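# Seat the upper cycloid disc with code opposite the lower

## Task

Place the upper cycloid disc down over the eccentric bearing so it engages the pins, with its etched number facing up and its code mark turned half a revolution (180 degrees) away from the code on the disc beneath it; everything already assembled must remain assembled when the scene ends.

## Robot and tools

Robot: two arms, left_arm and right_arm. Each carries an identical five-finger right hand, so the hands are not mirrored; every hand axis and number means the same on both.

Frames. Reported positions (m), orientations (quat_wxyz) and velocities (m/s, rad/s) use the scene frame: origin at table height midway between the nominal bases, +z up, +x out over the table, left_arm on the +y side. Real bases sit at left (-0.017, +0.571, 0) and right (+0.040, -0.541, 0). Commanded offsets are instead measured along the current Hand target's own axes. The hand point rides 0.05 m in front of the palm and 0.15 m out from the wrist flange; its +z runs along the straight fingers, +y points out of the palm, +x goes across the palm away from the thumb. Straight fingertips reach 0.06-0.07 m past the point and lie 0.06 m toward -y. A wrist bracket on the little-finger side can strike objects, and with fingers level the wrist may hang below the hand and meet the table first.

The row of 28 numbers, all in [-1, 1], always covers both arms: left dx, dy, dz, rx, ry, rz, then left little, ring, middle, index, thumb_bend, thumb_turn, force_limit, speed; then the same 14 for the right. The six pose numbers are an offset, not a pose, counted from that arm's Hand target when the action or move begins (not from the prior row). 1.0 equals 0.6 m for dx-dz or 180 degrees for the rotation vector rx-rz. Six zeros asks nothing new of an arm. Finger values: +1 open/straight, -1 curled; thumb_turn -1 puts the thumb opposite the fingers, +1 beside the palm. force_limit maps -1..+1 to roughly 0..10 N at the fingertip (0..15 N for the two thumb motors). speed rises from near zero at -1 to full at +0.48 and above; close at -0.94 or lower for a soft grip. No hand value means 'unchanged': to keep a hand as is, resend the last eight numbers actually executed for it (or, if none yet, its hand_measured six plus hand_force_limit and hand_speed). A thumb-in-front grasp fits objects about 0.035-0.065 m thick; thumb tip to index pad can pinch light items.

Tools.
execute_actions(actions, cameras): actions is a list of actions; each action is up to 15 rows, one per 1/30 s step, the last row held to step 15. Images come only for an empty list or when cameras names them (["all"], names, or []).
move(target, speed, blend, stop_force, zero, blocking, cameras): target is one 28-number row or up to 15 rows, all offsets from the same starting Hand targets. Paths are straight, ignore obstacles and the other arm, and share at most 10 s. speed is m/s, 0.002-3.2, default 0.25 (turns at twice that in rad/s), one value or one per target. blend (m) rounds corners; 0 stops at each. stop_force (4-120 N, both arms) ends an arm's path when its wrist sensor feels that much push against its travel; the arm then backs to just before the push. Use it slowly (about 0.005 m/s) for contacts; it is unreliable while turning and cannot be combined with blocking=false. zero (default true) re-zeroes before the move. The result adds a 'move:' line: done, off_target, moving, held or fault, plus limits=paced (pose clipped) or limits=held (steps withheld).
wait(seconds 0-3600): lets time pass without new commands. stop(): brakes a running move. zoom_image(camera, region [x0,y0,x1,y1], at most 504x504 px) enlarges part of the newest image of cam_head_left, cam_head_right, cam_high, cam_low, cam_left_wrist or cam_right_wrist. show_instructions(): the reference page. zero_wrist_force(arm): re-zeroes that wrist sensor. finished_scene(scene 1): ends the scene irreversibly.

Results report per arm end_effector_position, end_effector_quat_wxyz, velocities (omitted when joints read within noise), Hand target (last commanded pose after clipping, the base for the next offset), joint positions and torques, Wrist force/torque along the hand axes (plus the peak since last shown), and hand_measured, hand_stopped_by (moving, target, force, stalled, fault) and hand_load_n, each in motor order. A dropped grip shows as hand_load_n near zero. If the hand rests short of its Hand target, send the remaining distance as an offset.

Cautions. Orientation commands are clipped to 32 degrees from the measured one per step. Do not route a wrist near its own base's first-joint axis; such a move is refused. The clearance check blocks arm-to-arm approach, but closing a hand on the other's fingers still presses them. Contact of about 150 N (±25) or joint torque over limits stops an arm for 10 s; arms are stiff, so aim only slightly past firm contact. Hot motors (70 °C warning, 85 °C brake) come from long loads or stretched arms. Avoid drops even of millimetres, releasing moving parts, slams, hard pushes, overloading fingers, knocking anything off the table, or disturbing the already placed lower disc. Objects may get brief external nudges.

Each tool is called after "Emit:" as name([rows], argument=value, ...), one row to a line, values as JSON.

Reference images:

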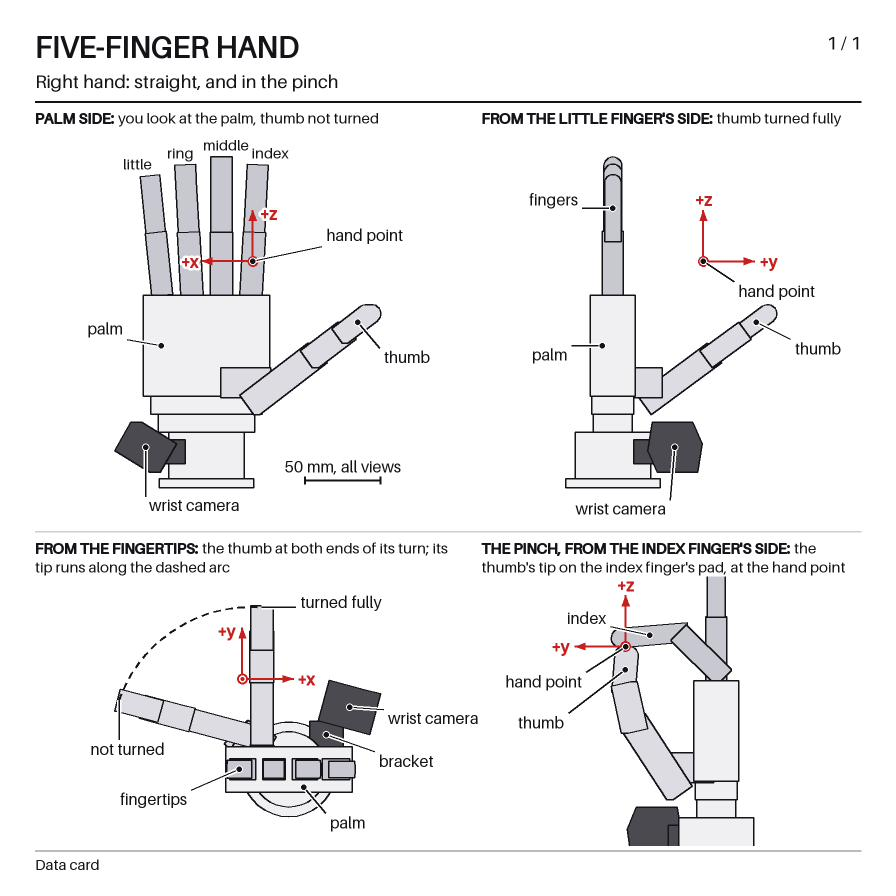

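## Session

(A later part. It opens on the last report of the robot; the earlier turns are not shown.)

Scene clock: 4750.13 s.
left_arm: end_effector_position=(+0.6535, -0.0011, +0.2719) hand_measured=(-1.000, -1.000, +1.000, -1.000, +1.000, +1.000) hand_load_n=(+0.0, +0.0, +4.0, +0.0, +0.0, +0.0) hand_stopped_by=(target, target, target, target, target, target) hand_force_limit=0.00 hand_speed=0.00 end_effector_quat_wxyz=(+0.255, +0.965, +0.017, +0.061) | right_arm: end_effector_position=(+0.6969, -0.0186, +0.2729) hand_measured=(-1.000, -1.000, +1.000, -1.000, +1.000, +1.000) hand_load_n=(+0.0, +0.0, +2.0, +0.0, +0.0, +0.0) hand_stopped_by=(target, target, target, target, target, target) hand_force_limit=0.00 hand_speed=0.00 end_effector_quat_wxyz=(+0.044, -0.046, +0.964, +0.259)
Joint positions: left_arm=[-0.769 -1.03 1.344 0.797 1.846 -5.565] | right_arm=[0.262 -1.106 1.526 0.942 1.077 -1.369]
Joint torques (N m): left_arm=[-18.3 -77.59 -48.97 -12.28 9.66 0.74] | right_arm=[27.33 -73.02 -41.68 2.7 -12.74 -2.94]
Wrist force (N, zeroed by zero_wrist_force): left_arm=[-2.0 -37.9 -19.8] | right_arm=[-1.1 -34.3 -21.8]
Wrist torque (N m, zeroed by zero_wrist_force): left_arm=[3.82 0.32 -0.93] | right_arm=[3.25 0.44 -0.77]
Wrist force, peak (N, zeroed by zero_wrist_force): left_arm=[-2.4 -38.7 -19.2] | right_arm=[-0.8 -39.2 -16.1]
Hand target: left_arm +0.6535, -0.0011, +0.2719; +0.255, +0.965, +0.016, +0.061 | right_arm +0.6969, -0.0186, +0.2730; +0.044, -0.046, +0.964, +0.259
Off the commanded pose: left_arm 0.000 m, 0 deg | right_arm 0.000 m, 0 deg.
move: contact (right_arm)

Emit:
move(target=[0.00029,-0.000612,-0.002267,0,0,0,-1,-1,1,-1,1,1,0,0,-0.000295,0.002268,-0.000603,0,0,0,-1,-1,1,-1,1,1,0,0], speed=0.01)

Emit:
move(target=[-0.000183,-0.000828,0.001435,0,0,0,-1,-1,1,-1,1,1,0,0,0.000183,-0.000828,0.001435,0,0,0,-1,-1,1,-1,1,1,0,0], speed=0.005, stop_force=6)

Emit:
move(target=[-0.000183,-0.000828,0.001435,0,0,0,-1,-1,1,-1,1,1,0,0,0.000183,-0.000828,0.001435,0,0,0,-1,-1,1,-1,1,1,0,0], speed=0.005, stop_force=6)

Scene clock: 4762.13 s.
left_arm: end_effector_position=(+0.6535, -0.0001, +0.2729) hand_measured=(-1.000, -1.000, +1.000, -1.000, +1.000, +1.000) hand_load_n=(+0.0, +0.0, +3.5, +0.0, +0.0, +0.0) hand_stopped_by=(target, target, target, target, target, target) hand_force_limit=0.00 hand_speed=0.00 end_effector_quat_wxyz=(+0.255, +0.965, +0.017, +0.061) | right_arm: end_effector_position=(+0.6970, -0.0175, +0.2740) hand_measured=(-1.000, -1.000, +1.000, -1.000, +1.000, +1.000) hand_load_n=(+0.0, +0.0, +2.5, +0.0, +0.0, +0.0) hand_stopped_by=(target, target, target, target, target, target) hand_force_limit=0.00 hand_speed=0.00 end_effector_quat_wxyz=(+0.044, -0.046, +0.964, +0.259)
Joint positions: left_arm=[-0.768 -1.031 1.344 0.798 1.847 -5.564] | right_arm=[0.264 -1.106 1.524 0.943 1.077 -1.367]
Joint torques (N m): left_arm=[-24.88 -108.27 -43.71 -5.52 12.59 1.72] | right_arm=[34.92 -76.39 -34.67 1.82 -9.69 -0.14]
Wrist force (N, zeroed by zero_wrist_force): left_arm=[-2.3 -36.7 -18.4] | right_arm=[-0.9 -39.2 -16.8]
Wrist torque (N m, zeroed by zero_wrist_force): left_arm=[3.56 0.39 -1.13] | right_arm=[3.21 0.29 -0.88]
Wrist force, peak (N, zeroed by zero_wrist_force): left_arm=[-2.3 -38.8 -19.7] | right_arm=[-1.3 -39.9 -17.2]
Hand target: left_arm +0.6535, -0.0001, +0.2729; +0.255, +0.965, +0.016, +0.061 | right_arm +0.6969, -0.0176, +0.2740; +0.044, -0.046, +0.964, +0.259
Off the commanded pose: left_arm 0.000 m, 0 deg | right_arm 0.000 m, 0 deg.
move: done

Scene clock: 4763.23 s.
left_arm: end_effector_position=(+0.6535, -0.0001, +0.2719) hand_measured=(-1.000, -1.000, +1.000, -1.000, +1.000, +1.000) hand_load_n=(+0.0, +0.0, +3.5, +0.0, +0.0, +0.0) hand_stopped_by=(target, target, target, target, target, target) hand_force_limit=0.00 hand_speed=0.00 end_effector_quat_wxyz=(+0.255, +0.965, +0.016, +0.061) | right_arm: end_effector_position=(+0.6969, -0.0176, +0.2730) hand_measured=(-1.000, -1.000, +1.000, -1.000, +1.000, +1.000) hand_load_n=(+0.0, +0.0, +3.0, +0.0, +0.0, +0.0) hand_stopped_by=(target, target, target, target, target, target) hand_force_limit=0.00 hand_speed=0.00 end_effector_quat_wxyz=(+0.044, -0.046, +0.964, +0.259)
Joint positions: left_arm=[-0.768 -1.031 1.345 0.796 1.847 -5.564] | right_arm=[0.264 -1.105 1.525 0.942 1.077 -1.367]
Joint torques (N m): left_arm=[-36.45 -75.35 -46.87 -10.62 11.23 -1.24] | right_arm=[27.43 -61.39 -34.32 1.26 -9.75 -2.74]
Wrist force (N, zeroed by zero_wrist_force): left_arm=[-0.9 -36.4 -18.4] | right_arm=[-1.2 -38.7 -16.5]
Wrist torque (N m, zeroed by zero_wrist_force): left_arm=[3.59 0.32 -1.03] | right_arm=[3.19 0.31 -0.88]
Wrist force, peak (N, zeroed by zero_wrist_force): left_arm=[-1.4 -36.8 -18.8] | right_arm=[-1.0 -38.9 -16.6]
Hand target: left_arm +0.6535, -0.0001, +0.2719; +0.255, +0.965, +0.016, +0.061 | right_arm +0.6969, -0.0176, +0.2730; +0.044, -0.046, +0.964, +0.259
Off the commanded pose: left_arm 0.000 m, 0 deg | right_arm 0.000 m, 0 deg.
move: done

Scene clock: 4764.33 s.
left_arm: end_effector_position=(+0.6535, -0.0001, +0.2709) hand_measured=(-1.000, -1.000, +1.000, -1.000, +1.000, +1.000) hand_load_n=(+0.0, +0.0, +3.5, +0.0, +0.0, +0.0) hand_stopped_by=(target, target, target, target, target, target) hand_force_limit=0.00 hand_speed=0.00 end_effector_quat_wxyz=(+0.255, +0.965, +0.016, +0.061) | right_arm: end_effector_position=(+0.6969, -0.0176, +0.2719) hand_measured=(-1.000, -1.000, +1.000, -1.000, +1.000, +1.000) hand_load_n=(+0.5, +0.0, +2.5, +0.0, +0.0, +0.0) hand_stopped_by=(target, target, target, target, target, target) hand_force_limit=0.00 hand_speed=0.00 end_effector_quat_wxyz=(+0.044, -0.046, +0.964, +0.259)
Joint positions: left_arm=[-0.768 -1.03 1.346 0.795 1.847 -5.564] | right_arm=[0.264 -1.104 1.526 0.94 1.077 -1.367]
Joint torques (N m): left_arm=[-36.07 -78.04 -46.88 -10.65 10.38 -2.53] | right_arm=[27.14 -70.99 -39.46 0.94 -10.38 -2.84]
Wrist force (N, zeroed by zero_wrist_force): left_arm=[-0.7 -36.1 -19.4] | right_arm=[-0.6 -38.5 -16.4]
Wrist torque (N m, zeroed by zero_wrist_force): left_arm=[3.65 0.45 -1.03] | right_arm=[3.19 0.35 -0.83]
Wrist force, peak (N, zeroed by zero_wrist_force): left_arm=[-0.2 -37.1 -19.8] | right_arm=[-1.6 -38.6 -17.6]
Hand target: left_arm +0.6535, -0.0001, +0.2709; +0.255, +0.965, +0.016, +0.061 | right_arm +0.6969, -0.0176, +0.2720; +0.044, -0.046, +0.964, +0.259
Off the commanded pose: left_arm 0.000 m, 0 deg | right_arm 0.000 m, 0 deg.
move: done

Emit:
move(target=[-0.000183,-0.000828,0.001435,0,0,0,-1,-1,1,-1,1,1,0,0,0.000183,-0.000828,0.001435,0,0,0,-1,-1,1,-1,1,1,0,0], speed=0.005, stop_force=6)

Emit:
move(target=[-0.000183,-0.000828,0.001435,0,0,0,-1,-1,1,-1,1,1,0,0,0.000183,-0.000828,0.001435,0,0,0,-1,-1,1,-1,1,1,0,0], speed=0.005, stop_force=6)

Scene clock: 4781.43 s.
left_arm: end_effector_position=(+0.6535, -0.0001, +0.2699) hand_measured=(-1.000, -1.000, +1.000, -1.000, +1.000, +1.000) hand_load_n=(+0.0, +0.0, +4.0, +0.0, +0.0, +0.0) hand_stopped_by=(target, target, target, target, target, target) hand_force_limit=0.00 hand_speed=0.00 end_effector_quat_wxyz=(+0.255, +0.965, +0.016, +0.061) | right_arm: end_effector_position=(+0.6969, -0.0176, +0.2710) hand_measured=(-1.000, -1.000, +1.000, -1.000, +1.000, +1.000) hand_load_n=(+0.0, +0.0, +2.5, +0.0, +0.0, +0.0) hand_stopped_by=(target, target, target, target, target, target) hand_force_limit=0.00 hand_speed=0.00 end_effector_quat_wxyz=(+0.044, -0.046, +0.964, +0.259)
Joint positions: left_arm=[-0.768 -1.03 1.347 0.793 1.847 -5.564] | right_arm=[0.264 -1.104 1.527 0.938 1.077 -1.367]
Joint torques (N m): left_arm=[-36.9 -75.11 -46.4 -10.95 6.44 -1.95] | right_arm=[27.07 -63.59 -32.85 1.16 -12.78 -2.78]
Wrist force (N, zeroed by zero_wrist_force): left_arm=[-0.5 -36.4 -18.7] | right_arm=[-1.2 -37.4 -17.7]
Wrist torque (N m, zeroed by zero_wrist_force): left_arm=[3.67 0.40 -1.03] | right_arm=[3.18 0.33 -0.83]
Wrist force, peak (N, zeroed by zero_wrist_force): left_arm=[0.2 -37.4 -20.2] | right_arm=[-0.1 -38.9 -16.5]
Hand target: left_arm +0.6535, -0.0001, +0.2699; +0.255, +0.965, +0.016, +0.061 | right_arm +0.6969, -0.0176, +0.2710; +0.044, -0.046, +0.964, +0.259
Off the commanded pose: left_arm 0.000 m, 0 deg | right_arm 0.000 m, 0 deg.
move: done

Scene clock: 4782.50 s.
left_arm: end_effector_position=(+0.6535, -0.0001, +0.2689) hand_measured=(-1.000, -1.000, +1.000, -1.000, +1.000, +1.000) hand_load_n=(+0.0, +0.0, +3.5, +0.0, +0.0, +0.0) hand_stopped_by=(target, target, target, target, target, target) hand_force_limit=0.00 hand_speed=0.00 end_effector_quat_wxyz=(+0.255, +0.965, +0.016, +0.061) | right_arm: end_effector_position=(+0.6969, -0.0176, +0.2700) hand_measured=(-1.000, -1.000, +1.000, -1.000, +1.000, +1.000) hand_load_n=(+0.0, +0.0, +2.5, +0.0, +0.0, +0.0) hand_stopped_by=(target, target, target, target, target, target) hand_force_limit=0.00 hand_speed=0.00 end_effector_quat_wxyz=(+0.044, -0.046, +0.964, +0.259)
Joint positions: left_arm=[-0.768 -1.029 1.348 0.792 1.847 -5.564] | right_arm=[0.264 -1.103 1.528 0.937 1.077 -1.367]
Joint torques (N m): left_arm=[-35.17 -78.47 -48.65 -11.29 5.95 -1.92] | right_arm=[25.86 -63.41 -33.13 1.09 -13.3 -2.58]
Wrist force (N, zeroed by zero_wrist_force): left_arm=[-1.2 -37.9 -18.2] | right_arm=[-1.2 -35.9 -18.7]
Wrist torque (N m, zeroed by zero_wrist_force): left_arm=[3.62 0.35 -1.10] | right_arm=[3.15 0.35 -0.81]
Wrist force, peak (N, zeroed by zero_wrist_force): left_arm=[-1.3 -38.3 -18.2] | right_arm=[-1.2 -37.5 -18.0]
Hand target: left_arm +0.6535, -0.0001, +0.2689; +0.255, +0.965, +0.016, +0.061 | right_arm +0.6969, -0.0176, +0.2700; +0.044, -0.046, +0.964, +0.259
Off the commanded pose: left_arm 0.000 m, 0 deg | right_arm 0.000 m, 0 deg.
move: done

Emit:
move(target=[0.000075,-0.001008,-0.000582,0,0,0,-1,-1,1,-1,1,1,0,0,-0.000078,0.001008,0.000582,0,0,0,-1,-1,1,-1,1,1,0,0], speed=0.005, stop_force=8, cameras=["all"])

Emit:
zoom_image(camera="cam_low", region=[505, 180, 640, 250])

Emit:
zoom_image(camera="cam_high", region=[398, 190, 468, 260])

Emit:
zoom_image(camera="cam_head_left", region=[460, 165, 516, 221])

Emit:
zoom_image(camera="cam_left_wrist", region=[240, 30, 400, 150])

Emit:
zoom_image(camera="cam_right_wrist", region=[230, 30, 390, 150])

Scene clock: 4792.87 s.
left_arm: end_effector_position=(+0.6535, +0.0006, +0.2689) hand_measured=(-1.000, -1.000, +1.000, -1.000, +1.000, +1.000) hand_load_n=(+0.0, +0.0, +3.0, +0.0, +0.0, +0.0) hand_stopped_by=(target, target, target, target, target, target) hand_force_limit=0.00 hand_speed=0.00 end_effector_quat_wxyz=(+0.255, +0.965, +0.016, +0.061) | right_arm: end_effector_position=(+0.6969, -0.0169, +0.2700) hand_measured=(-1.000, -1.000, +1.000, -1.000, +1.000, +1.000) hand_load_n=(+0.0, +0.0, +3.0, +0.0, +0.0, +0.0) hand_stopped_by=(target, target, target, target, target, target) hand_force_limit=0.00 hand_speed=0.00 end_effector_quat_wxyz=(+0.044, -0.046, +0.964, +0.259)
Joint positions: left_arm=[-0.767 -1.03 1.349 0.792 1.847 -5.563] | right_arm=[0.265 -1.103 1.527 0.937 1.078 -1.366]
Joint torques (N m): left_arm=[-15.65 -108.18 -41.01 -10.62 12.94 2.12] | right_arm=[46.85 -60.1 -41.14 0.06 -11.27 0.8]
Wrist force (N, zeroed by zero_wrist_force): left_arm=[2.1 -33.4 -16.6] | right_arm=[-2.7 -41.5 -19.2]
Wrist torque (N m, zeroed by zero_wrist_force): left_arm=[3.25 0.53 -0.80] | right_arm=[3.49 0.29 -1.02]
Wrist force, peak (N, zeroed by zero_wrist_force): left_arm=[-1.6 -38.3 -18.3] | right_arm=[-2.7 -41.5 -19.2]
Hand target: left_arm +0.6535, +0.0006, +0.2689; +0.255, +0.965, +0.016, +0.061 | right_arm +0.6969, -0.0169, +0.2700; +0.044, -0.046, +0.964, +0.259
Off the commanded pose: left_arm 0.000 m, 0 deg | right_arm 0.000 m, 0 deg.
move: done

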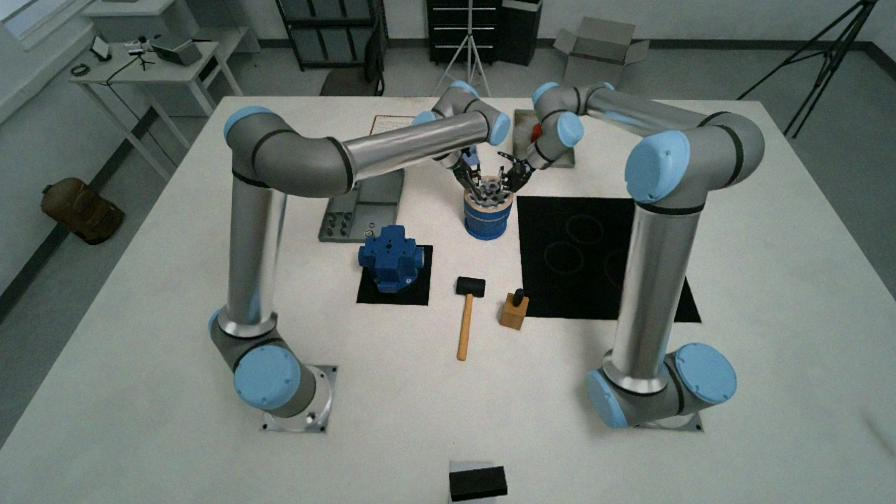

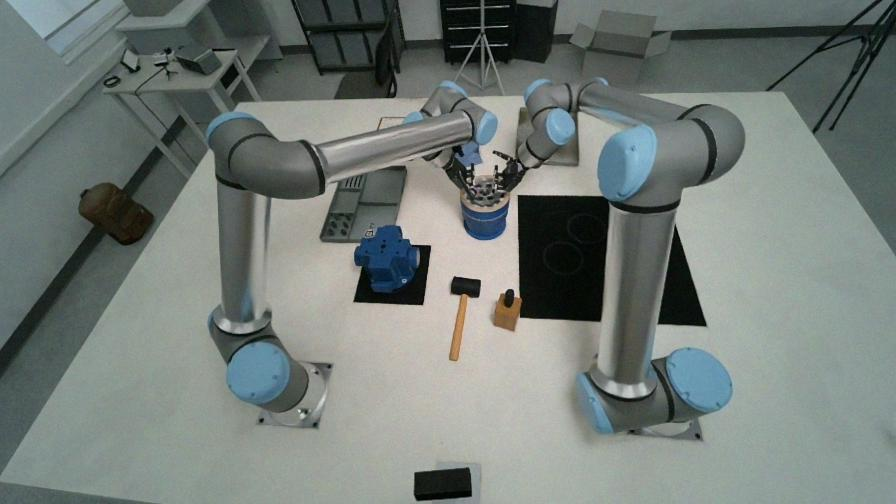

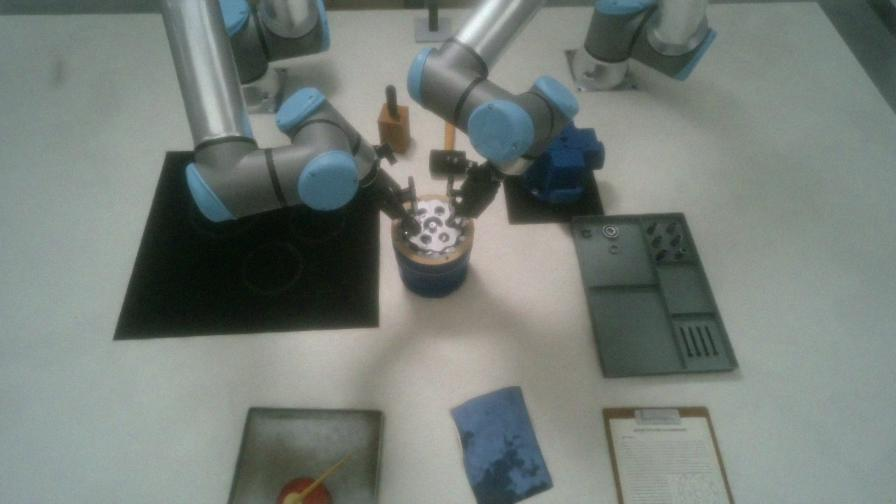

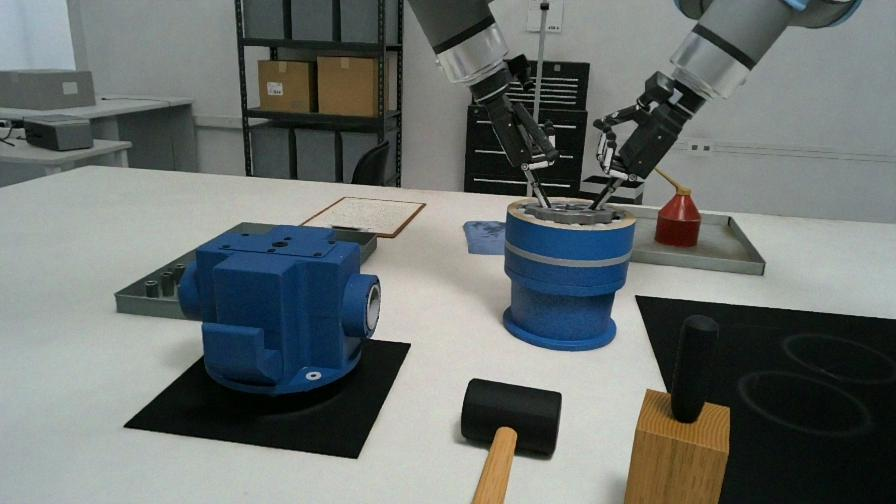

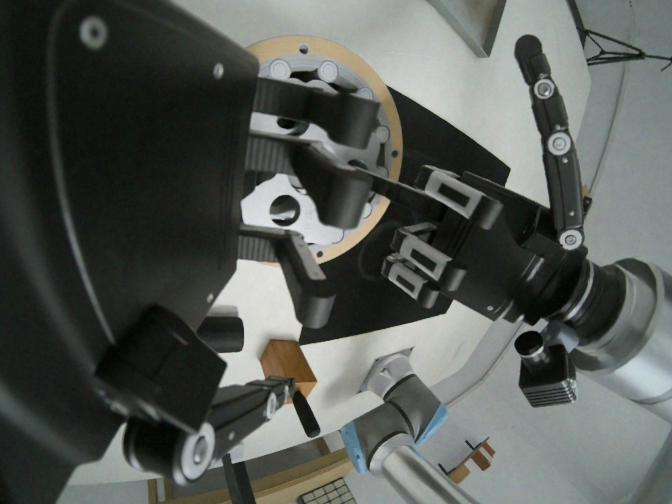

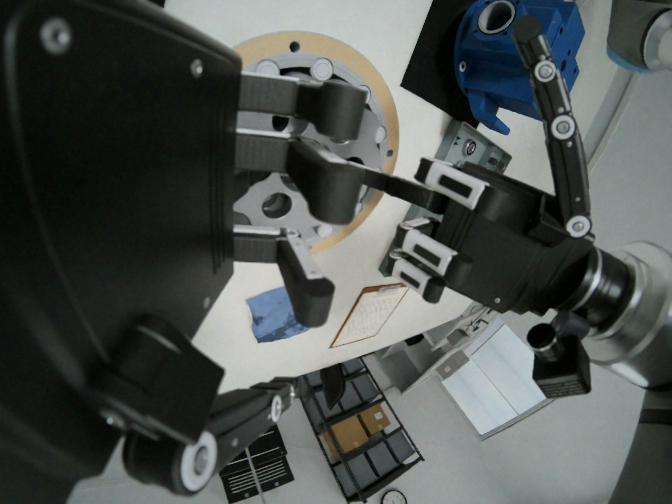

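Scaled by 3.733 from the camera's image (finer frame: 1280x720).

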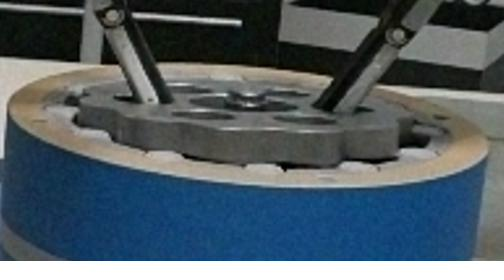

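Scaled by 7.200 from the camera's image (finer frame: 1280x720).

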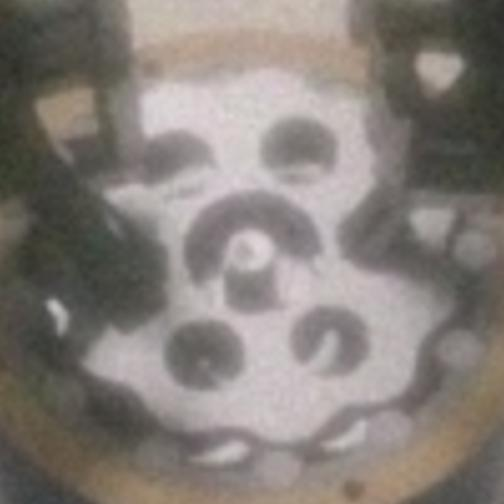

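Scaled by 9.000 from the camera's image (finer frame: 1280x720).

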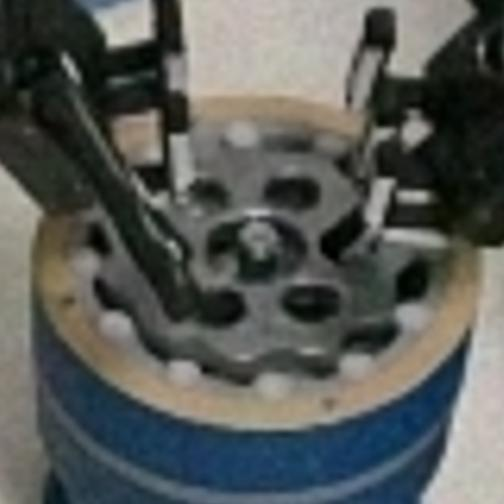

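Scaled by 3.150 from the camera's image (finer frame: 960x720).

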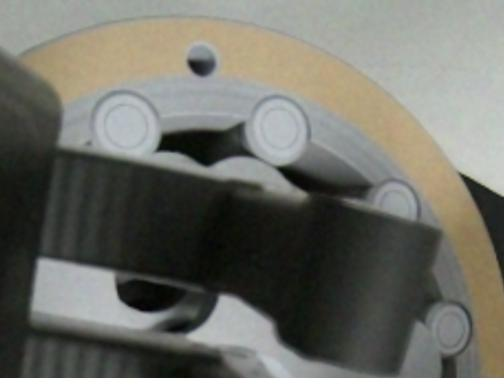

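Scaled by 3.150 from the camera's image (finer frame: 960x720).

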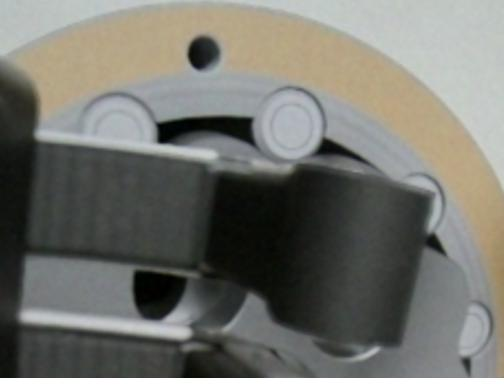

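Emit:
move(target=[0.000795,0.000433,0.000352,0,0,0,-1,-1,1,-1,1,1,0,0,-0.000795,-0.00052,-0.000198,0,0,0,-1,-1,1,-1,1,1,0,0], speed=0.005, stop_force=8)

Scene clock: 4806.30 s.
left_arm: end_effector_position=(+0.6540, +0.0003, +0.2689) hand_measured=(-1.000, -1.000, +1.000, -1.000, +1.000, +1.000) hand_load_n=(-0.5, +0.5, +3.5, +0.0, +0.5, +0.0) hand_stopped_by=(target, target, target, target, target, target) hand_force_limit=0.00 hand_speed=0.00 end_effector_quat_wxyz=(+0.255, +0.965, +0.017, +0.061) | right_arm: end_effector_position=(+0.6974, -0.0172, +0.2700) hand_measured=(-1.000, -1.000, +1.000, -1.000, +1.000, +1.000) hand_load_n=(+0.0, +0.0, +2.5, +0.0, +0.0, +0.0) hand_stopped_by=(target, target, target, target, target, target) hand_force_limit=0.00 hand_speed=0.00 end_effector_quat_wxyz=(+0.044, -0.046, +0.964, +0.259)
Joint positions: left_arm=[-0.767 -1.029 1.347 0.792 1.847 -5.563] | right_arm=[0.264 -1.102 1.526 0.937 1.077 -1.367]
Joint torques (N m): left_arm=[-17.86 -75.49 -59.66 -4.43 13.11 2.67] | right_arm=[16.6 -65.83 -43.28 3.29 -16.77 -1.97]
Wrist force (N, zeroed by zero_wrist_force): left_arm=[-1.1 -36.8 -18.7] | right_arm=[-0.2 -37.2 -17.8]
Wrist torque (N m, zeroed by zero_wrist_force): left_arm=[3.75 0.38 -1.05] | right_arm=[3.20 0.38 -0.59]
Wrist force, peak (N, zeroed by zero_wrist_force): left_arm=[-0.9 -38.4 -18.5] | right_arm=[-2.7 -41.7 -19.5]
Hand target: left_arm +0.6540, +0.0003, +0.2689; +0.255, +0.965, +0.016, +0.061 | right_arm +0.6974, -0.0172, +0.2700; +0.044, -0.046, +0.964, +0.259
Off the commanded pose: left_arm 0.000 m, 0 deg | right_arm 0.000 m, 0 deg.
move: done

Emit:
move(target=[-0.000183,-0.000828,0.001435,0,0,0,-1,-1,1,-1,1,1,0,0,0.000183,-0.000828,0.001435,0,0,0,-1,-1,1,-1,1,1,0,0], speed=0.005, stop_force=7)

Emit:
move(target=[-0.000183,-0.000828,0.001435,0,0,0,-1,-1,1,-1,1,1,0,0,0.000183,-0.000828,0.001435,0,0,0,-1,-1,1,-1,1,1,0,0], speed=0.005, stop_force=7)

Scene clock: 4813.83 s.
left_arm: end_effector_position=(+0.6540, +0.0003, +0.2679) hand_measured=(-1.000, -1.000, +1.000, -1.000, +1.000, +1.000) hand_load_n=(+0.0, +0.0, +4.0, +0.0, +0.0, -0.5) hand_stopped_by=(target, target, target, target, target, target) hand_force_limit=0.00 hand_speed=0.00 end_effector_quat_wxyz=(+0.255, +0.965, +0.017, +0.061) | right_arm: end_effector_position=(+0.6974, -0.0172, +0.2690) hand_measured=(-1.000, -1.000, +1.000, -1.000, +1.000, +1.000) hand_load_n=(+0.0, +0.0, +2.5, +0.0, +0.0, +0.0) hand_stopped_by=(target, target, target, target, target, target) hand_force_limit=0.00 hand_speed=0.00 end_effector_quat_wxyz=(+0.044, -0.046, +0.964, +0.259)
Joint positions: left_arm=[-0.767 -1.028 1.348 0.791 1.847 -5.563] | right_arm=[0.264 -1.101 1.527 0.936 1.077 -1.367]
Joint torques (N m): left_arm=[-28.25 -80.63 -48.81 -11.78 12.84 2.67] | right_arm=[16.86 -61.45 -32.7 0.99 -15.62 0.73]
Wrist force (N, zeroed by zero_wrist_force): left_arm=[-1.3 -38.8 -17.6] | right_arm=[-1.8 -35.2 -19.2]
Wrist torque (N m, zeroed by zero_wrist_force): left_arm=[3.66 0.37 -1.10] | right_arm=[3.22 0.42 -0.63]
Wrist force, peak (N, zeroed by zero_wrist_force): left_arm=[-0.9 -39.1 -18.3] | right_arm=[-0.1 -37.6 -17.7]
Hand target: left_arm +0.6540, +0.0003, +0.2679; +0.255, +0.965, +0.016, +0.061 | right_arm +0.6974, -0.0172, +0.2690; +0.044, -0.046, +0.964, +0.259
Off the commanded pose: left_arm 0.000 m, 0 deg | right_arm 0.000 m, 0 deg.
move: done

Scene clock: 4814.90 s.
left_arm: end_effector_position=(+0.6540, +0.0003, +0.2669) hand_measured=(-1.000, -1.000, +1.000, -1.000, +1.000, +1.000) hand_load_n=(+0.0, +0.0, +4.0, +0.0, +0.0, +0.0) hand_stopped_by=(target, target, target, target, target, target) hand_force_limit=0.00 hand_speed=0.00 end_effector_quat_wxyz=(+0.255, +0.965, +0.016, +0.061) | right_arm: end_effector_position=(+0.6974, -0.0172, +0.2680) hand_measured=(-1.000, -1.000, +1.000, -1.000, +1.000, +1.000) hand_load_n=(+0.0, +0.0, +2.5, +0.0, +0.0, +0.0) hand_stopped_by=(target, target, target, target, target, target) hand_force_limit=0.00 hand_speed=0.00 end_effector_quat_wxyz=(+0.044, -0.046, +0.964, +0.259)
Joint positions: left_arm=[-0.767 -1.028 1.349 0.789 1.847 -5.563] | right_arm=[0.264 -1.101 1.528 0.934 1.077 -1.367]
Joint torques (N m): left_arm=[-29.41 -79.3 -47.22 -9.85 12.81 2.78] | right_arm=[18.85 -66.1 -33.9 0.97 -14.66 0.54]
Wrist force (N, zeroed by zero_wrist_force): left_arm=[-0.3 -37.5 -17.1] | right_arm=[-1.3 -36.2 -18.4]
Wrist torque (N m, zeroed by zero_wrist_force): left_arm=[3.55 0.35 -1.01] | right_arm=[3.23 0.37 -0.63]
Wrist force, peak (N, zeroed by zero_wrist_force): left_arm=[-1.4 -38.8 -17.6] | right_arm=[-1.5 -36.4 -19.2]
Hand target: left_arm +0.6540, +0.0003, +0.2669; +0.255, +0.965, +0.016, +0.061 | right_arm +0.6974, -0.0172, +0.2680; +0.044, -0.046, +0.964, +0.259
Off the commanded pose: left_arm 0.000 m, 0 deg | right_arm 0.000 m, 0 deg.
move: done

Emit:
move(target=[-0.000183,-0.000828,0.001435,0,0,0,-1,-1,1,-1,1,1,0,0,0.000183,-0.000828,0.001435,0,0,0,-1,-1,1,-1,1,1,0,0], speed=0.005, stop_force=7)

Emit:
move(target=[-0.000183,-0.000828,0.001435,0,0,0,-1,-1,1,-1,1,1,0,0,0.000183,-0.000828,0.001435,0,0,0,-1,-1,1,-1,1,1,0,0], speed=0.005, stop_force=7)

Emit:
move(target=[-0.000183,-0.000828,0.001435,0,0,0,-1,-1,1,-1,1,1,0,0,0.000183,-0.000828,0.001435,0,0,0,-1,-1,1,-1,1,1,0,0], speed=0.005, stop_force=7, cameras=["all"])

Scene clock: 4826.60 s.
left_arm: end_effector_position=(+0.6540, +0.0003, +0.2659) hand_measured=(-1.000, -1.000, +1.000, -1.000, +1.000, +1.000) hand_load_n=(+0.0, +0.0, +3.5, +0.0, +0.0, +0.0) hand_stopped_by=(target, target, target, target, target, target) hand_force_limit=0.00 hand_speed=0.00 end_effector_quat_wxyz=(+0.255, +0.965, +0.016, +0.061) | right_arm: end_effector_position=(+0.6974, -0.0172, +0.2670) hand_measured=(-1.000, -1.000, +1.000, -1.000, +1.000, +1.000) hand_load_n=(+0.0, +0.0, +2.5, +0.0, +0.0, +0.0) hand_stopped_by=(target, target, target, target, target, target) hand_force_limit=0.00 hand_speed=0.00 end_effector_quat_wxyz=(+0.044, -0.046, +0.964, +0.259)
Joint positions: left_arm=[-0.767 -1.027 1.35 0.788 1.847 -5.563] | right_arm=[0.264 -1.1 1.529 0.933 1.077 -1.367]
Joint torques (N m): left_arm=[-34.69 -73.22 -42.47 -9.37 12.91 2.53] | right_arm=[21.02 -63.79 -33.46 0.55 -12.05 -0.6]
Wrist force (N, zeroed by zero_wrist_force): left_arm=[1.8 -35.6 -18.0] | right_arm=[-1.7 -37.3 -19.7]
Wrist torque (N m, zeroed by zero_wrist_force): left_arm=[3.57 0.58 -0.85] | right_arm=[3.31 0.41 -0.68]
Wrist force, peak (N, zeroed by zero_wrist_force): left_arm=[-0.7 -37.8 -17.7] | right_arm=[-1.7 -37.7 -19.5]
Hand target: left_arm +0.6540, +0.0003, +0.2659; +0.255, +0.965, +0.016, +0.061 | right_arm +0.6974, -0.0172, +0.2670; +0.044, -0.046, +0.964, +0.259
Off the commanded pose: left_arm 0.000 m, 0 deg | right_arm 0.000 m, 0 deg.
move: done

Scene clock: 4827.67 s.
left_arm: end_effector_position=(+0.6540, +0.0003, +0.2649) hand_measured=(-1.000, -1.000, +1.000, -1.000, +1.000, +1.000) hand_load_n=(+0.0, +0.0, +3.5, +0.0, +0.0, +0.0) hand_stopped_by=(target, target, target, target, target, target) hand_force_limit=0.00 hand_speed=0.00 end_effector_quat_wxyz=(+0.255, +0.965, +0.016, +0.061) | right_arm: end_effector_position=(+0.6974, -0.0172, +0.2666) hand_measured=(-1.000, -1.000, +1.000, -1.000, +1.000, +1.000) hand_load_n=(+0.0, +0.0, +2.5, +0.0, +0.0, +0.0) hand_stopped_by=(target, target, target, target, target, target) hand_force_limit=0.00 hand_speed=0.00 end_effector_quat_wxyz=(+0.044, -0.046, +0.964, +0.259)
Joint positions: left_arm=[-0.767 -1.027 1.351 0.786 1.847 -5.563] | right_arm=[0.264 -1.1 1.529 0.932 1.077 -1.367]
Joint torques (N m): left_arm=[-35 -69.67 -41.5 -12.45 12.78 2.74] | right_arm=[18.83 -71.56 -41.23 2.5 -11.69 -0.86]
Wrist force (N, zeroed by zero_wrist_force): left_arm=[2.3 -36.6 -26.3] | right_arm=[-1.2 -32.6 -27.8]
Wrist torque (N m, zeroed by zero_wrist_force): left_arm=[3.96 0.64 -0.84] | right_arm=[3.47 0.54 -0.56]
Wrist force, peak (N, zeroed by zero_wrist_force): left_arm=[2.0 -36.9 -26.8] | right_arm=[-1.5 -32.7 -27.6]
Hand target: left_arm +0.6540, +0.0003, +0.2649; +0.255, +0.965, +0.016, +0.061 | right_arm +0.6974, -0.0172, +0.2666; +0.044, -0.046, +0.964, +0.259 (not the last commanded pose)
Off the commanded pose: left_arm 0.000 m, 0 deg | right_arm 0.001 m, 0 deg.
move: contact (left_arm, right_arm)

Scene clock: 4828.73 s.
left_arm: end_effector_position=(+0.6540, +0.0003, +0.2639) hand_measured=(-1.000, -1.000, +1.000, -1.000, +1.000, +1.000) hand_load_n=(+0.0, +0.0, +3.5, +0.0, +0.0, +0.0) hand_stopped_by=(target, target, target, target, target, target) hand_force_limit=0.00 hand_speed=0.00 end_effector_quat_wxyz=(+0.255, +0.965, +0.016, +0.061) | right_arm: end_effector_position=(+0.6974, -0.0172, +0.2656) hand_measured=(-1.000, -1.000, +1.000, -1.000, +1.000, +1.000) hand_load_n=(+0.0, +0.5, +2.5, +0.0, +0.0, +0.0) hand_stopped_by=(target, target, target, target, target, target) hand_force_limit=0.00 hand_speed=0.00 end_effector_quat_wxyz=(+0.044, -0.046, +0.964, +0.259)
Joint positions: left_arm=[-0.767 -1.026 1.352 0.785 1.847 -5.563] | right_arm=[0.264 -1.099 1.53 0.93 1.077 -1.367]
Joint torques (N m): left_arm=[-34.59 -67.23 -42.35 -10.98 12.88 2.67] | right_arm=[18.33 -52.12 -28.51 -0.62 -12 -0.86]
Wrist force (N, zeroed by zero_wrist_force): left_arm=[2.4 -35.6 -30.5] | right_arm=[-1.6 -32.5 -31.3]
Wrist torque (N m, zeroed by zero_wrist_force): left_arm=[4.11 0.90 -0.83] | right_arm=[3.69 0.60 -0.55]
Wrist force, peak (N, zeroed by zero_wrist_force): left_arm=[2.5 -36.0 -31.0] | right_arm=[-1.6 -32.8 -31.1]
Hand target: left_arm +0.6540, +0.0003, +0.2639; +0.255, +0.965, +0.016, +0.061 | right_arm +0.6974, -0.0172, +0.2656; +0.044, -0.046, +0.964, +0.259
Off the commanded pose: left_arm 0.000 m, 0 deg | right_arm 0.000 m, 0 deg.
move: done

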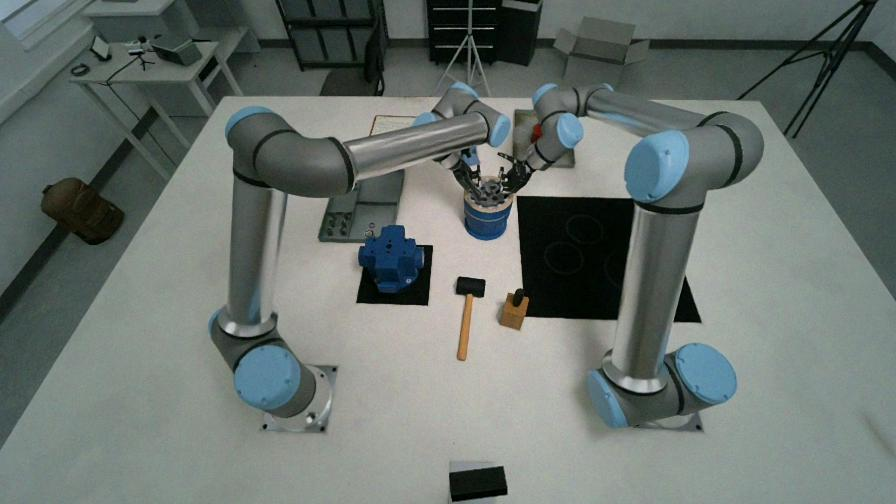

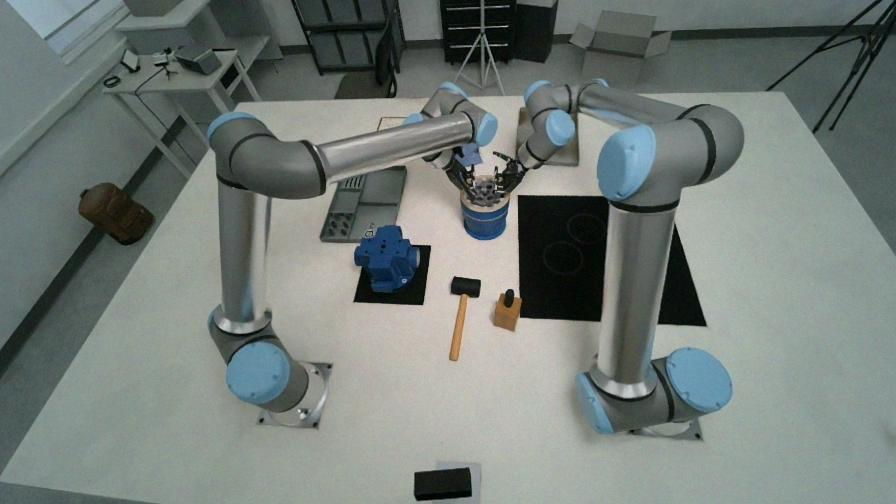

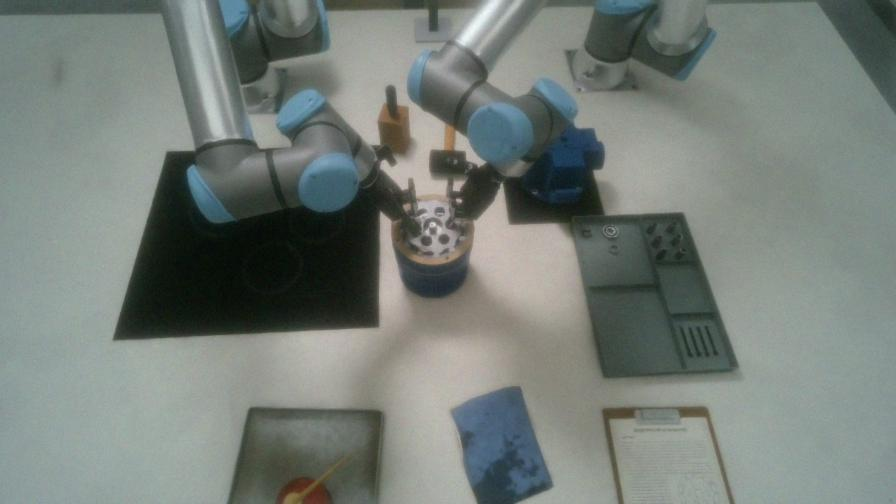

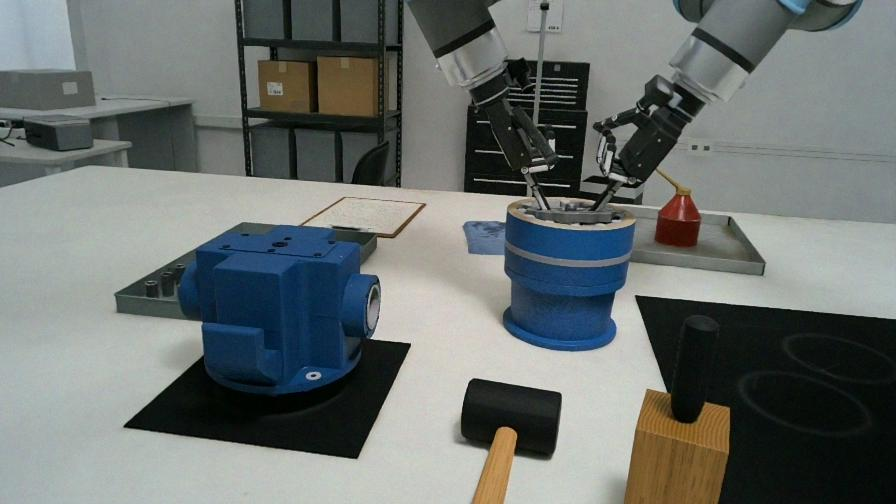

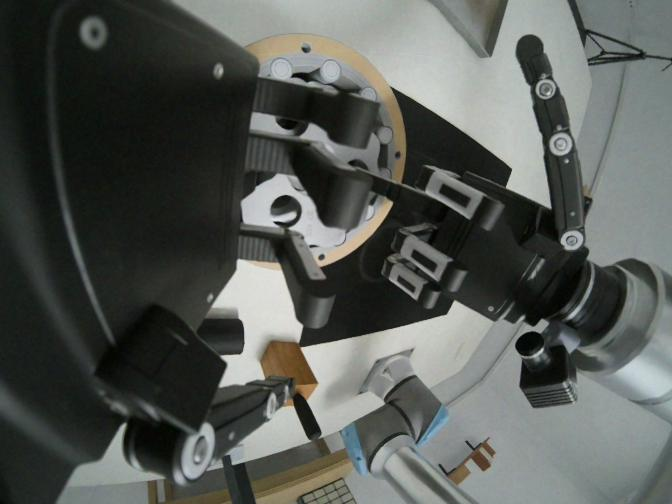

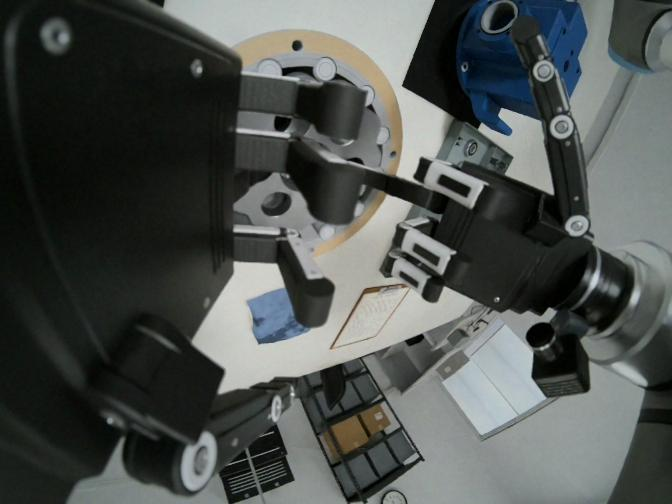

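Emit:
zoom_image(camera="cam_high", region=[398, 190, 468, 260])

Emit:
zoom_image(camera="cam_head_left", region=[460, 165, 516, 221])

Emit:
zoom_image(camera="cam_head_right", region=[456, 165, 512, 221])

Emit:
zoom_image(camera="cam_left_wrist", region=[230, 90, 400, 260])

Emit:
zoom_image(camera="cam_right_wrist", region=[225, 90, 395, 260])

Emit:
zoom_image(camera="cam_low", region=[505, 180, 640, 250])

Scaled by 7.200 from the camera's image (finer frame: 1280x720).

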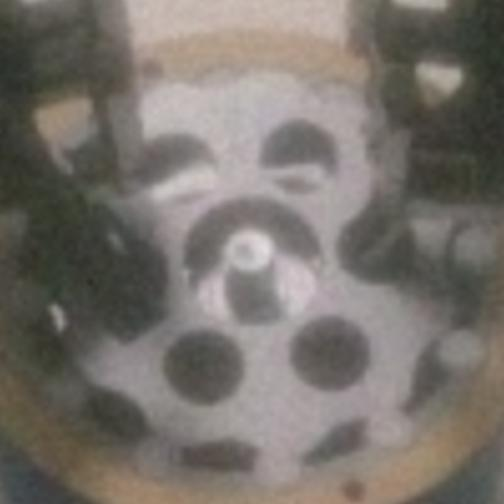

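Scaled by 9.000 from the camera's image (finer frame: 1280x720).

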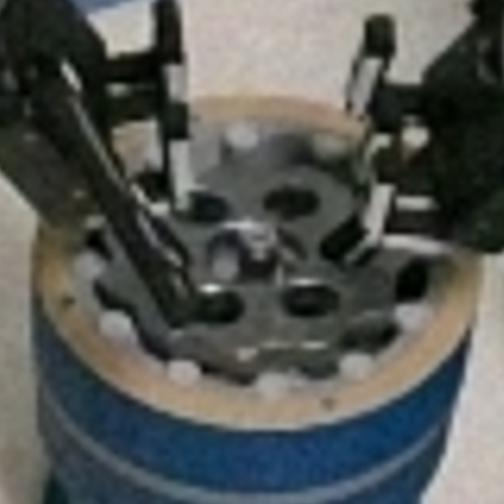

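Scaled by 9.000 from the camera's image (finer frame: 1280x720).

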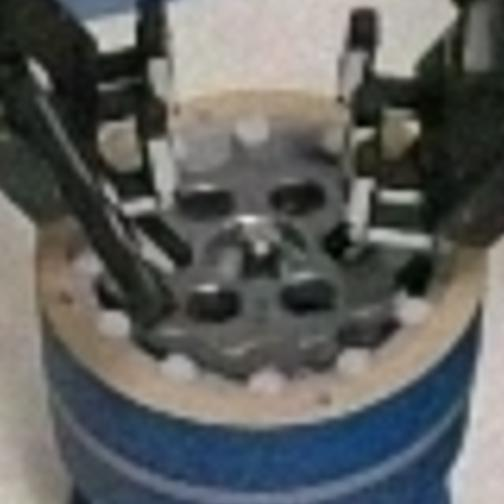

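Scaled by 2.965 from the camera's image (finer frame: 960x720).

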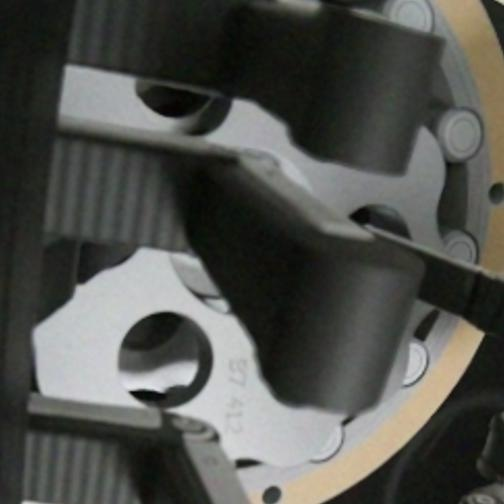

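Scaled by 2.965 from the camera's image (finer frame: 960x720).

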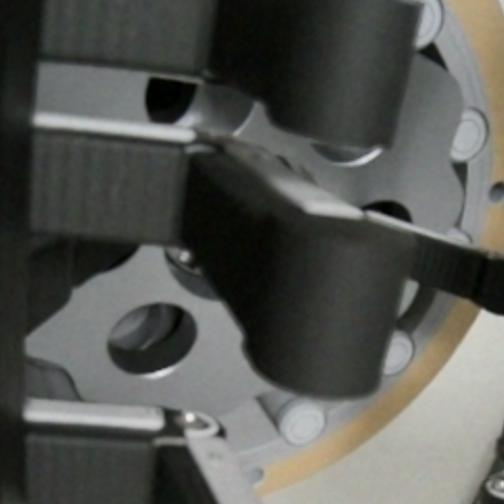

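Scaled by 3.733 from the camera's image (finer frame: 1280x720).

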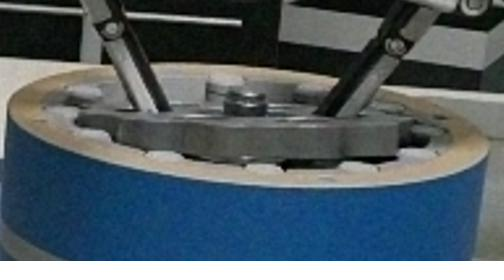

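Emit:
zoom_image(camera="cam_high", region=[418, 212, 448, 242])

Emit:
zoom_image(camera="cam_head_left", region=[474, 182, 504, 204])

Emit:
zoom_image(camera="cam_right_wrist", region=[270, 140, 330, 200])

Emit:
zoom_image(camera="cam_left_wrist", region=[270, 150, 330, 210])

Scaled by 16.800 from the camera's image (finer frame: 1280x720).

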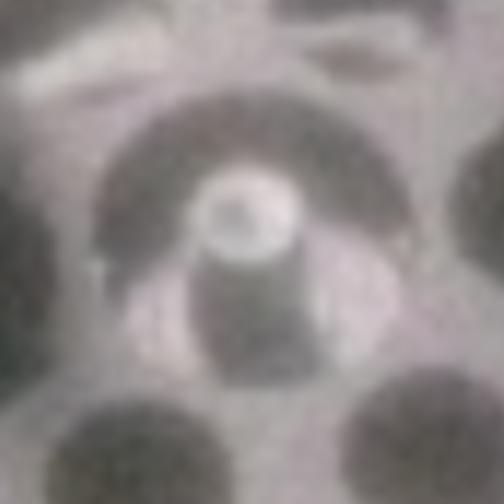

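Scaled by 16.800 from the camera's image (finer frame: 1280x720).

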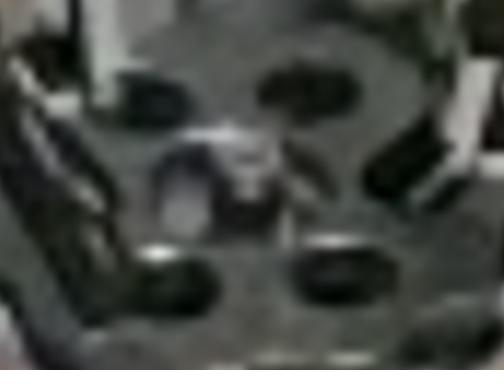

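Scaled by 8.400 from the camera's image (finer frame: 960x720).

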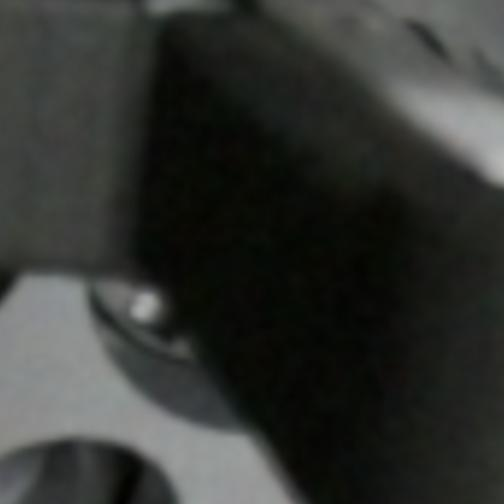

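Scaled by 8.400 from the camera's image (finer frame: 960x720).

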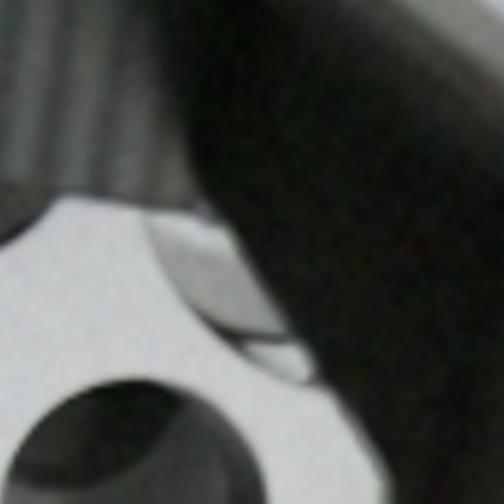

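Emit:
move(target=[0.00103,0.001658,-0.002784,0,0,0,-1,-1,1,-1,1,1,0,0,-0.00092,0.001086,-0.001967,0,0,0,-1,-1,1,-1,1,1,0,0], speed=0.005)

Emit:
move(target=[-0.000183,-0.000828,0.001435,0,0,0,-1,-1,1,-1,1,1,0,0,0.000183,-0.000828,0.001435,0,0,0,-1,-1,1,-1,1,1,0,0], speed=0.005, stop_force=7)

Scene clock: 4905.13 s.
left_arm: end_effector_position=(+0.6544, +0.0003, +0.2659) hand_measured=(-1.000, -1.000, +1.000, -1.000, +1.000, +1.000) hand_load_n=(+0.0, +0.0, +4.0, +0.0, +0.0, +0.0) hand_stopped_by=(target, target, target, target, target, target) hand_force_limit=0.00 hand_speed=0.00 end_effector_quat_wxyz=(+0.255, +0.965, +0.016, +0.061) | right_arm: end_effector_position=(+0.6979, -0.0172, +0.2670) hand_measured=(-1.000, -1.000, +1.000, -1.000, +1.000, +1.000) hand_load_n=(+0.0, +0.0, +2.5, +0.5, +0.0, +0.0) hand_stopped_by=(target, target, target, target, target, target) hand_force_limit=0.00 hand_speed=0.00 end_effector_quat_wxyz=(+0.044, -0.046, +0.964, +0.259)
Joint positions: left_arm=[-0.766 -1.026 1.349 0.788 1.847 -5.563] | right_arm=[0.264 -1.099 1.528 0.933 1.077 -1.367]
Joint torques (N m): left_arm=[-15.2 -110.68 -59.14 -5.46 12.65 2.13] | right_arm=[16.75 -83.01 -44.26 3.19 -13.51 -3.24]
Wrist force (N, zeroed by zero_wrist_force): left_arm=[-2.0 -36.9 -19.0] | right_arm=[-0.4 -38.5 -15.5]
Wrist torque (N m, zeroed by zero_wrist_force): left_arm=[3.65 0.37 -1.10] | right_arm=[3.14 0.36 -0.60]
Wrist force, peak (N, zeroed by zero_wrist_force): left_arm=[2.4 -35.7 -31.0] | right_arm=[-1.7 -32.8 -31.4]
Hand target: left_arm +0.6544, +0.0003, +0.2659; +0.255, +0.965, +0.016, +0.061 | right_arm +0.6978, -0.0172, +0.2670; +0.044, -0.046, +0.964, +0.259
Off the commanded pose: left_arm 0.000 m, 0 deg | right_arm 0.000 m, 0 deg.
move: done

Scene clock: 4906.27 s.
left_arm: end_effector_position=(+0.6544, +0.0003, +0.2649) hand_measured=(-1.000, -1.000, +1.000, -1.000, +1.000, +1.000) hand_load_n=(+0.0, +0.0, +3.5, +0.0, +0.0, +0.0) hand_stopped_by=(target, target, target, target, target, target) hand_force_limit=0.00 hand_speed=0.00 end_effector_quat_wxyz=(+0.255, +0.965, +0.016, +0.061) | right_arm: end_effector_position=(+0.6978, -0.0172, +0.2660) hand_measured=(-1.000, -1.000, +1.000, -1.000, +1.000, +1.000) hand_load_n=(+0.0, +0.0, +2.5, -0.5, +0.0, +0.0) hand_stopped_by=(target, target, target, target, target, target) hand_force_limit=0.00 hand_speed=0.00 end_effector_quat_wxyz=(+0.044, -0.046, +0.964, +0.259)
Joint positions: left_arm=[-0.766 -1.026 1.35 0.786 1.847 -5.563] | right_arm=[0.264 -1.099 1.529 0.931 1.077 -1.367]
Joint torques (N m): left_arm=[-16.2 -73.66 -46.42 -11.26 11.68 2.09] | right_arm=[17.01 -62.62 -31.86 0.94 -15.26 -2.87]
Wrist force (N, zeroed by zero_wrist_force): left_arm=[-1.1 -37.2 -19.0] | right_arm=[-0.4 -36.0 -18.9]
Wrist torque (N m, zeroed by zero_wrist_force): left_arm=[3.63 0.33 -1.06] | right_arm=[3.28 0.35 -0.52]
Wrist force, peak (N, zeroed by zero_wrist_force): left_arm=[-1.6 -37.5 -19.4] | right_arm=[-0.4 -38.8 -15.8]
Hand target: left_arm +0.6544, +0.0003, +0.2649; +0.255, +0.965, +0.016, +0.061 | right_arm +0.6978, -0.0172, +0.2660; +0.044, -0.046, +0.964, +0.259
Off the commanded pose: left_arm 0.000 m, 0 deg | right_arm 0.000 m, 0 deg.
move: done

Emit:
move(target=[-0.000183,-0.000828,0.001435,0,0,0,-1,-1,1,-1,1,1,0,0,0.000183,-0.000828,0.001435,0,0,0,-1,-1,1,-1,1,1,0,0], speed=0.005, stop_force=7)

Scene clock: 4913.47 s.
left_arm: end_effector_position=(+0.6544, +0.0003, +0.2639) hand_measured=(-1.000, -1.000, +1.000, -1.000, +1.000, +1.000) hand_load_n=(+0.0, +0.0, +4.0, +0.0, +0.0, +0.0) hand_stopped_by=(target, target, target, target, target, target) hand_force_limit=0.00 hand_speed=0.00 end_effector_quat_wxyz=(+0.255, +0.965, +0.016, +0.061) | right_arm: end_effector_position=(+0.6978, -0.0172, +0.2657) hand_measured=(-1.000, -1.000, +1.000, -1.000, +1.000, +1.000) hand_load_n=(+0.0, +0.0, +2.0, +0.0, +0.0, +0.0) hand_stopped_by=(target, target, target, target, target, target) hand_force_limit=0.00 hand_speed=0.00 end_effector_quat_wxyz=(+0.044, -0.046, +0.964, +0.259)
Joint positions: left_arm=[-0.766 -1.025 1.351 0.785 1.847 -5.563] | right_arm=[0.264 -1.099 1.529 0.931 1.077 -1.367]
Joint torques (N m): left_arm=[-22.68 -69.46 -42.85 -12.39 9.16 -0.53] | right_arm=[18.55 -70.42 -39.92 3.23 -13.16 -2.7]
Wrist force (N, zeroed by zero_wrist_force): left_arm=[0.5 -38.2 -25.8] | right_arm=[-1.6 -32.0 -26.6]
Wrist torque (N m, zeroed by zero_wrist_force): left_arm=[4.07 0.62 -0.98] | right_arm=[3.41 0.41 -0.51]
Wrist force, peak (N, zeroed by zero_wrist_force): left_arm=[-0.3 -38.9 -26.2] | right_arm=[-1.6 -32.2 -26.7]
Hand target: left_arm +0.6544, +0.0003, +0.2639; +0.255, +0.965, +0.016, +0.061 | right_arm +0.6978, -0.0172, +0.2657; +0.044, -0.046, +0.964, +0.259 (not the last commanded pose)
Off the commanded pose: left_arm 0.000 m, 0 deg | right_arm 0.001 m, 0 deg.
move: contact (right_arm)


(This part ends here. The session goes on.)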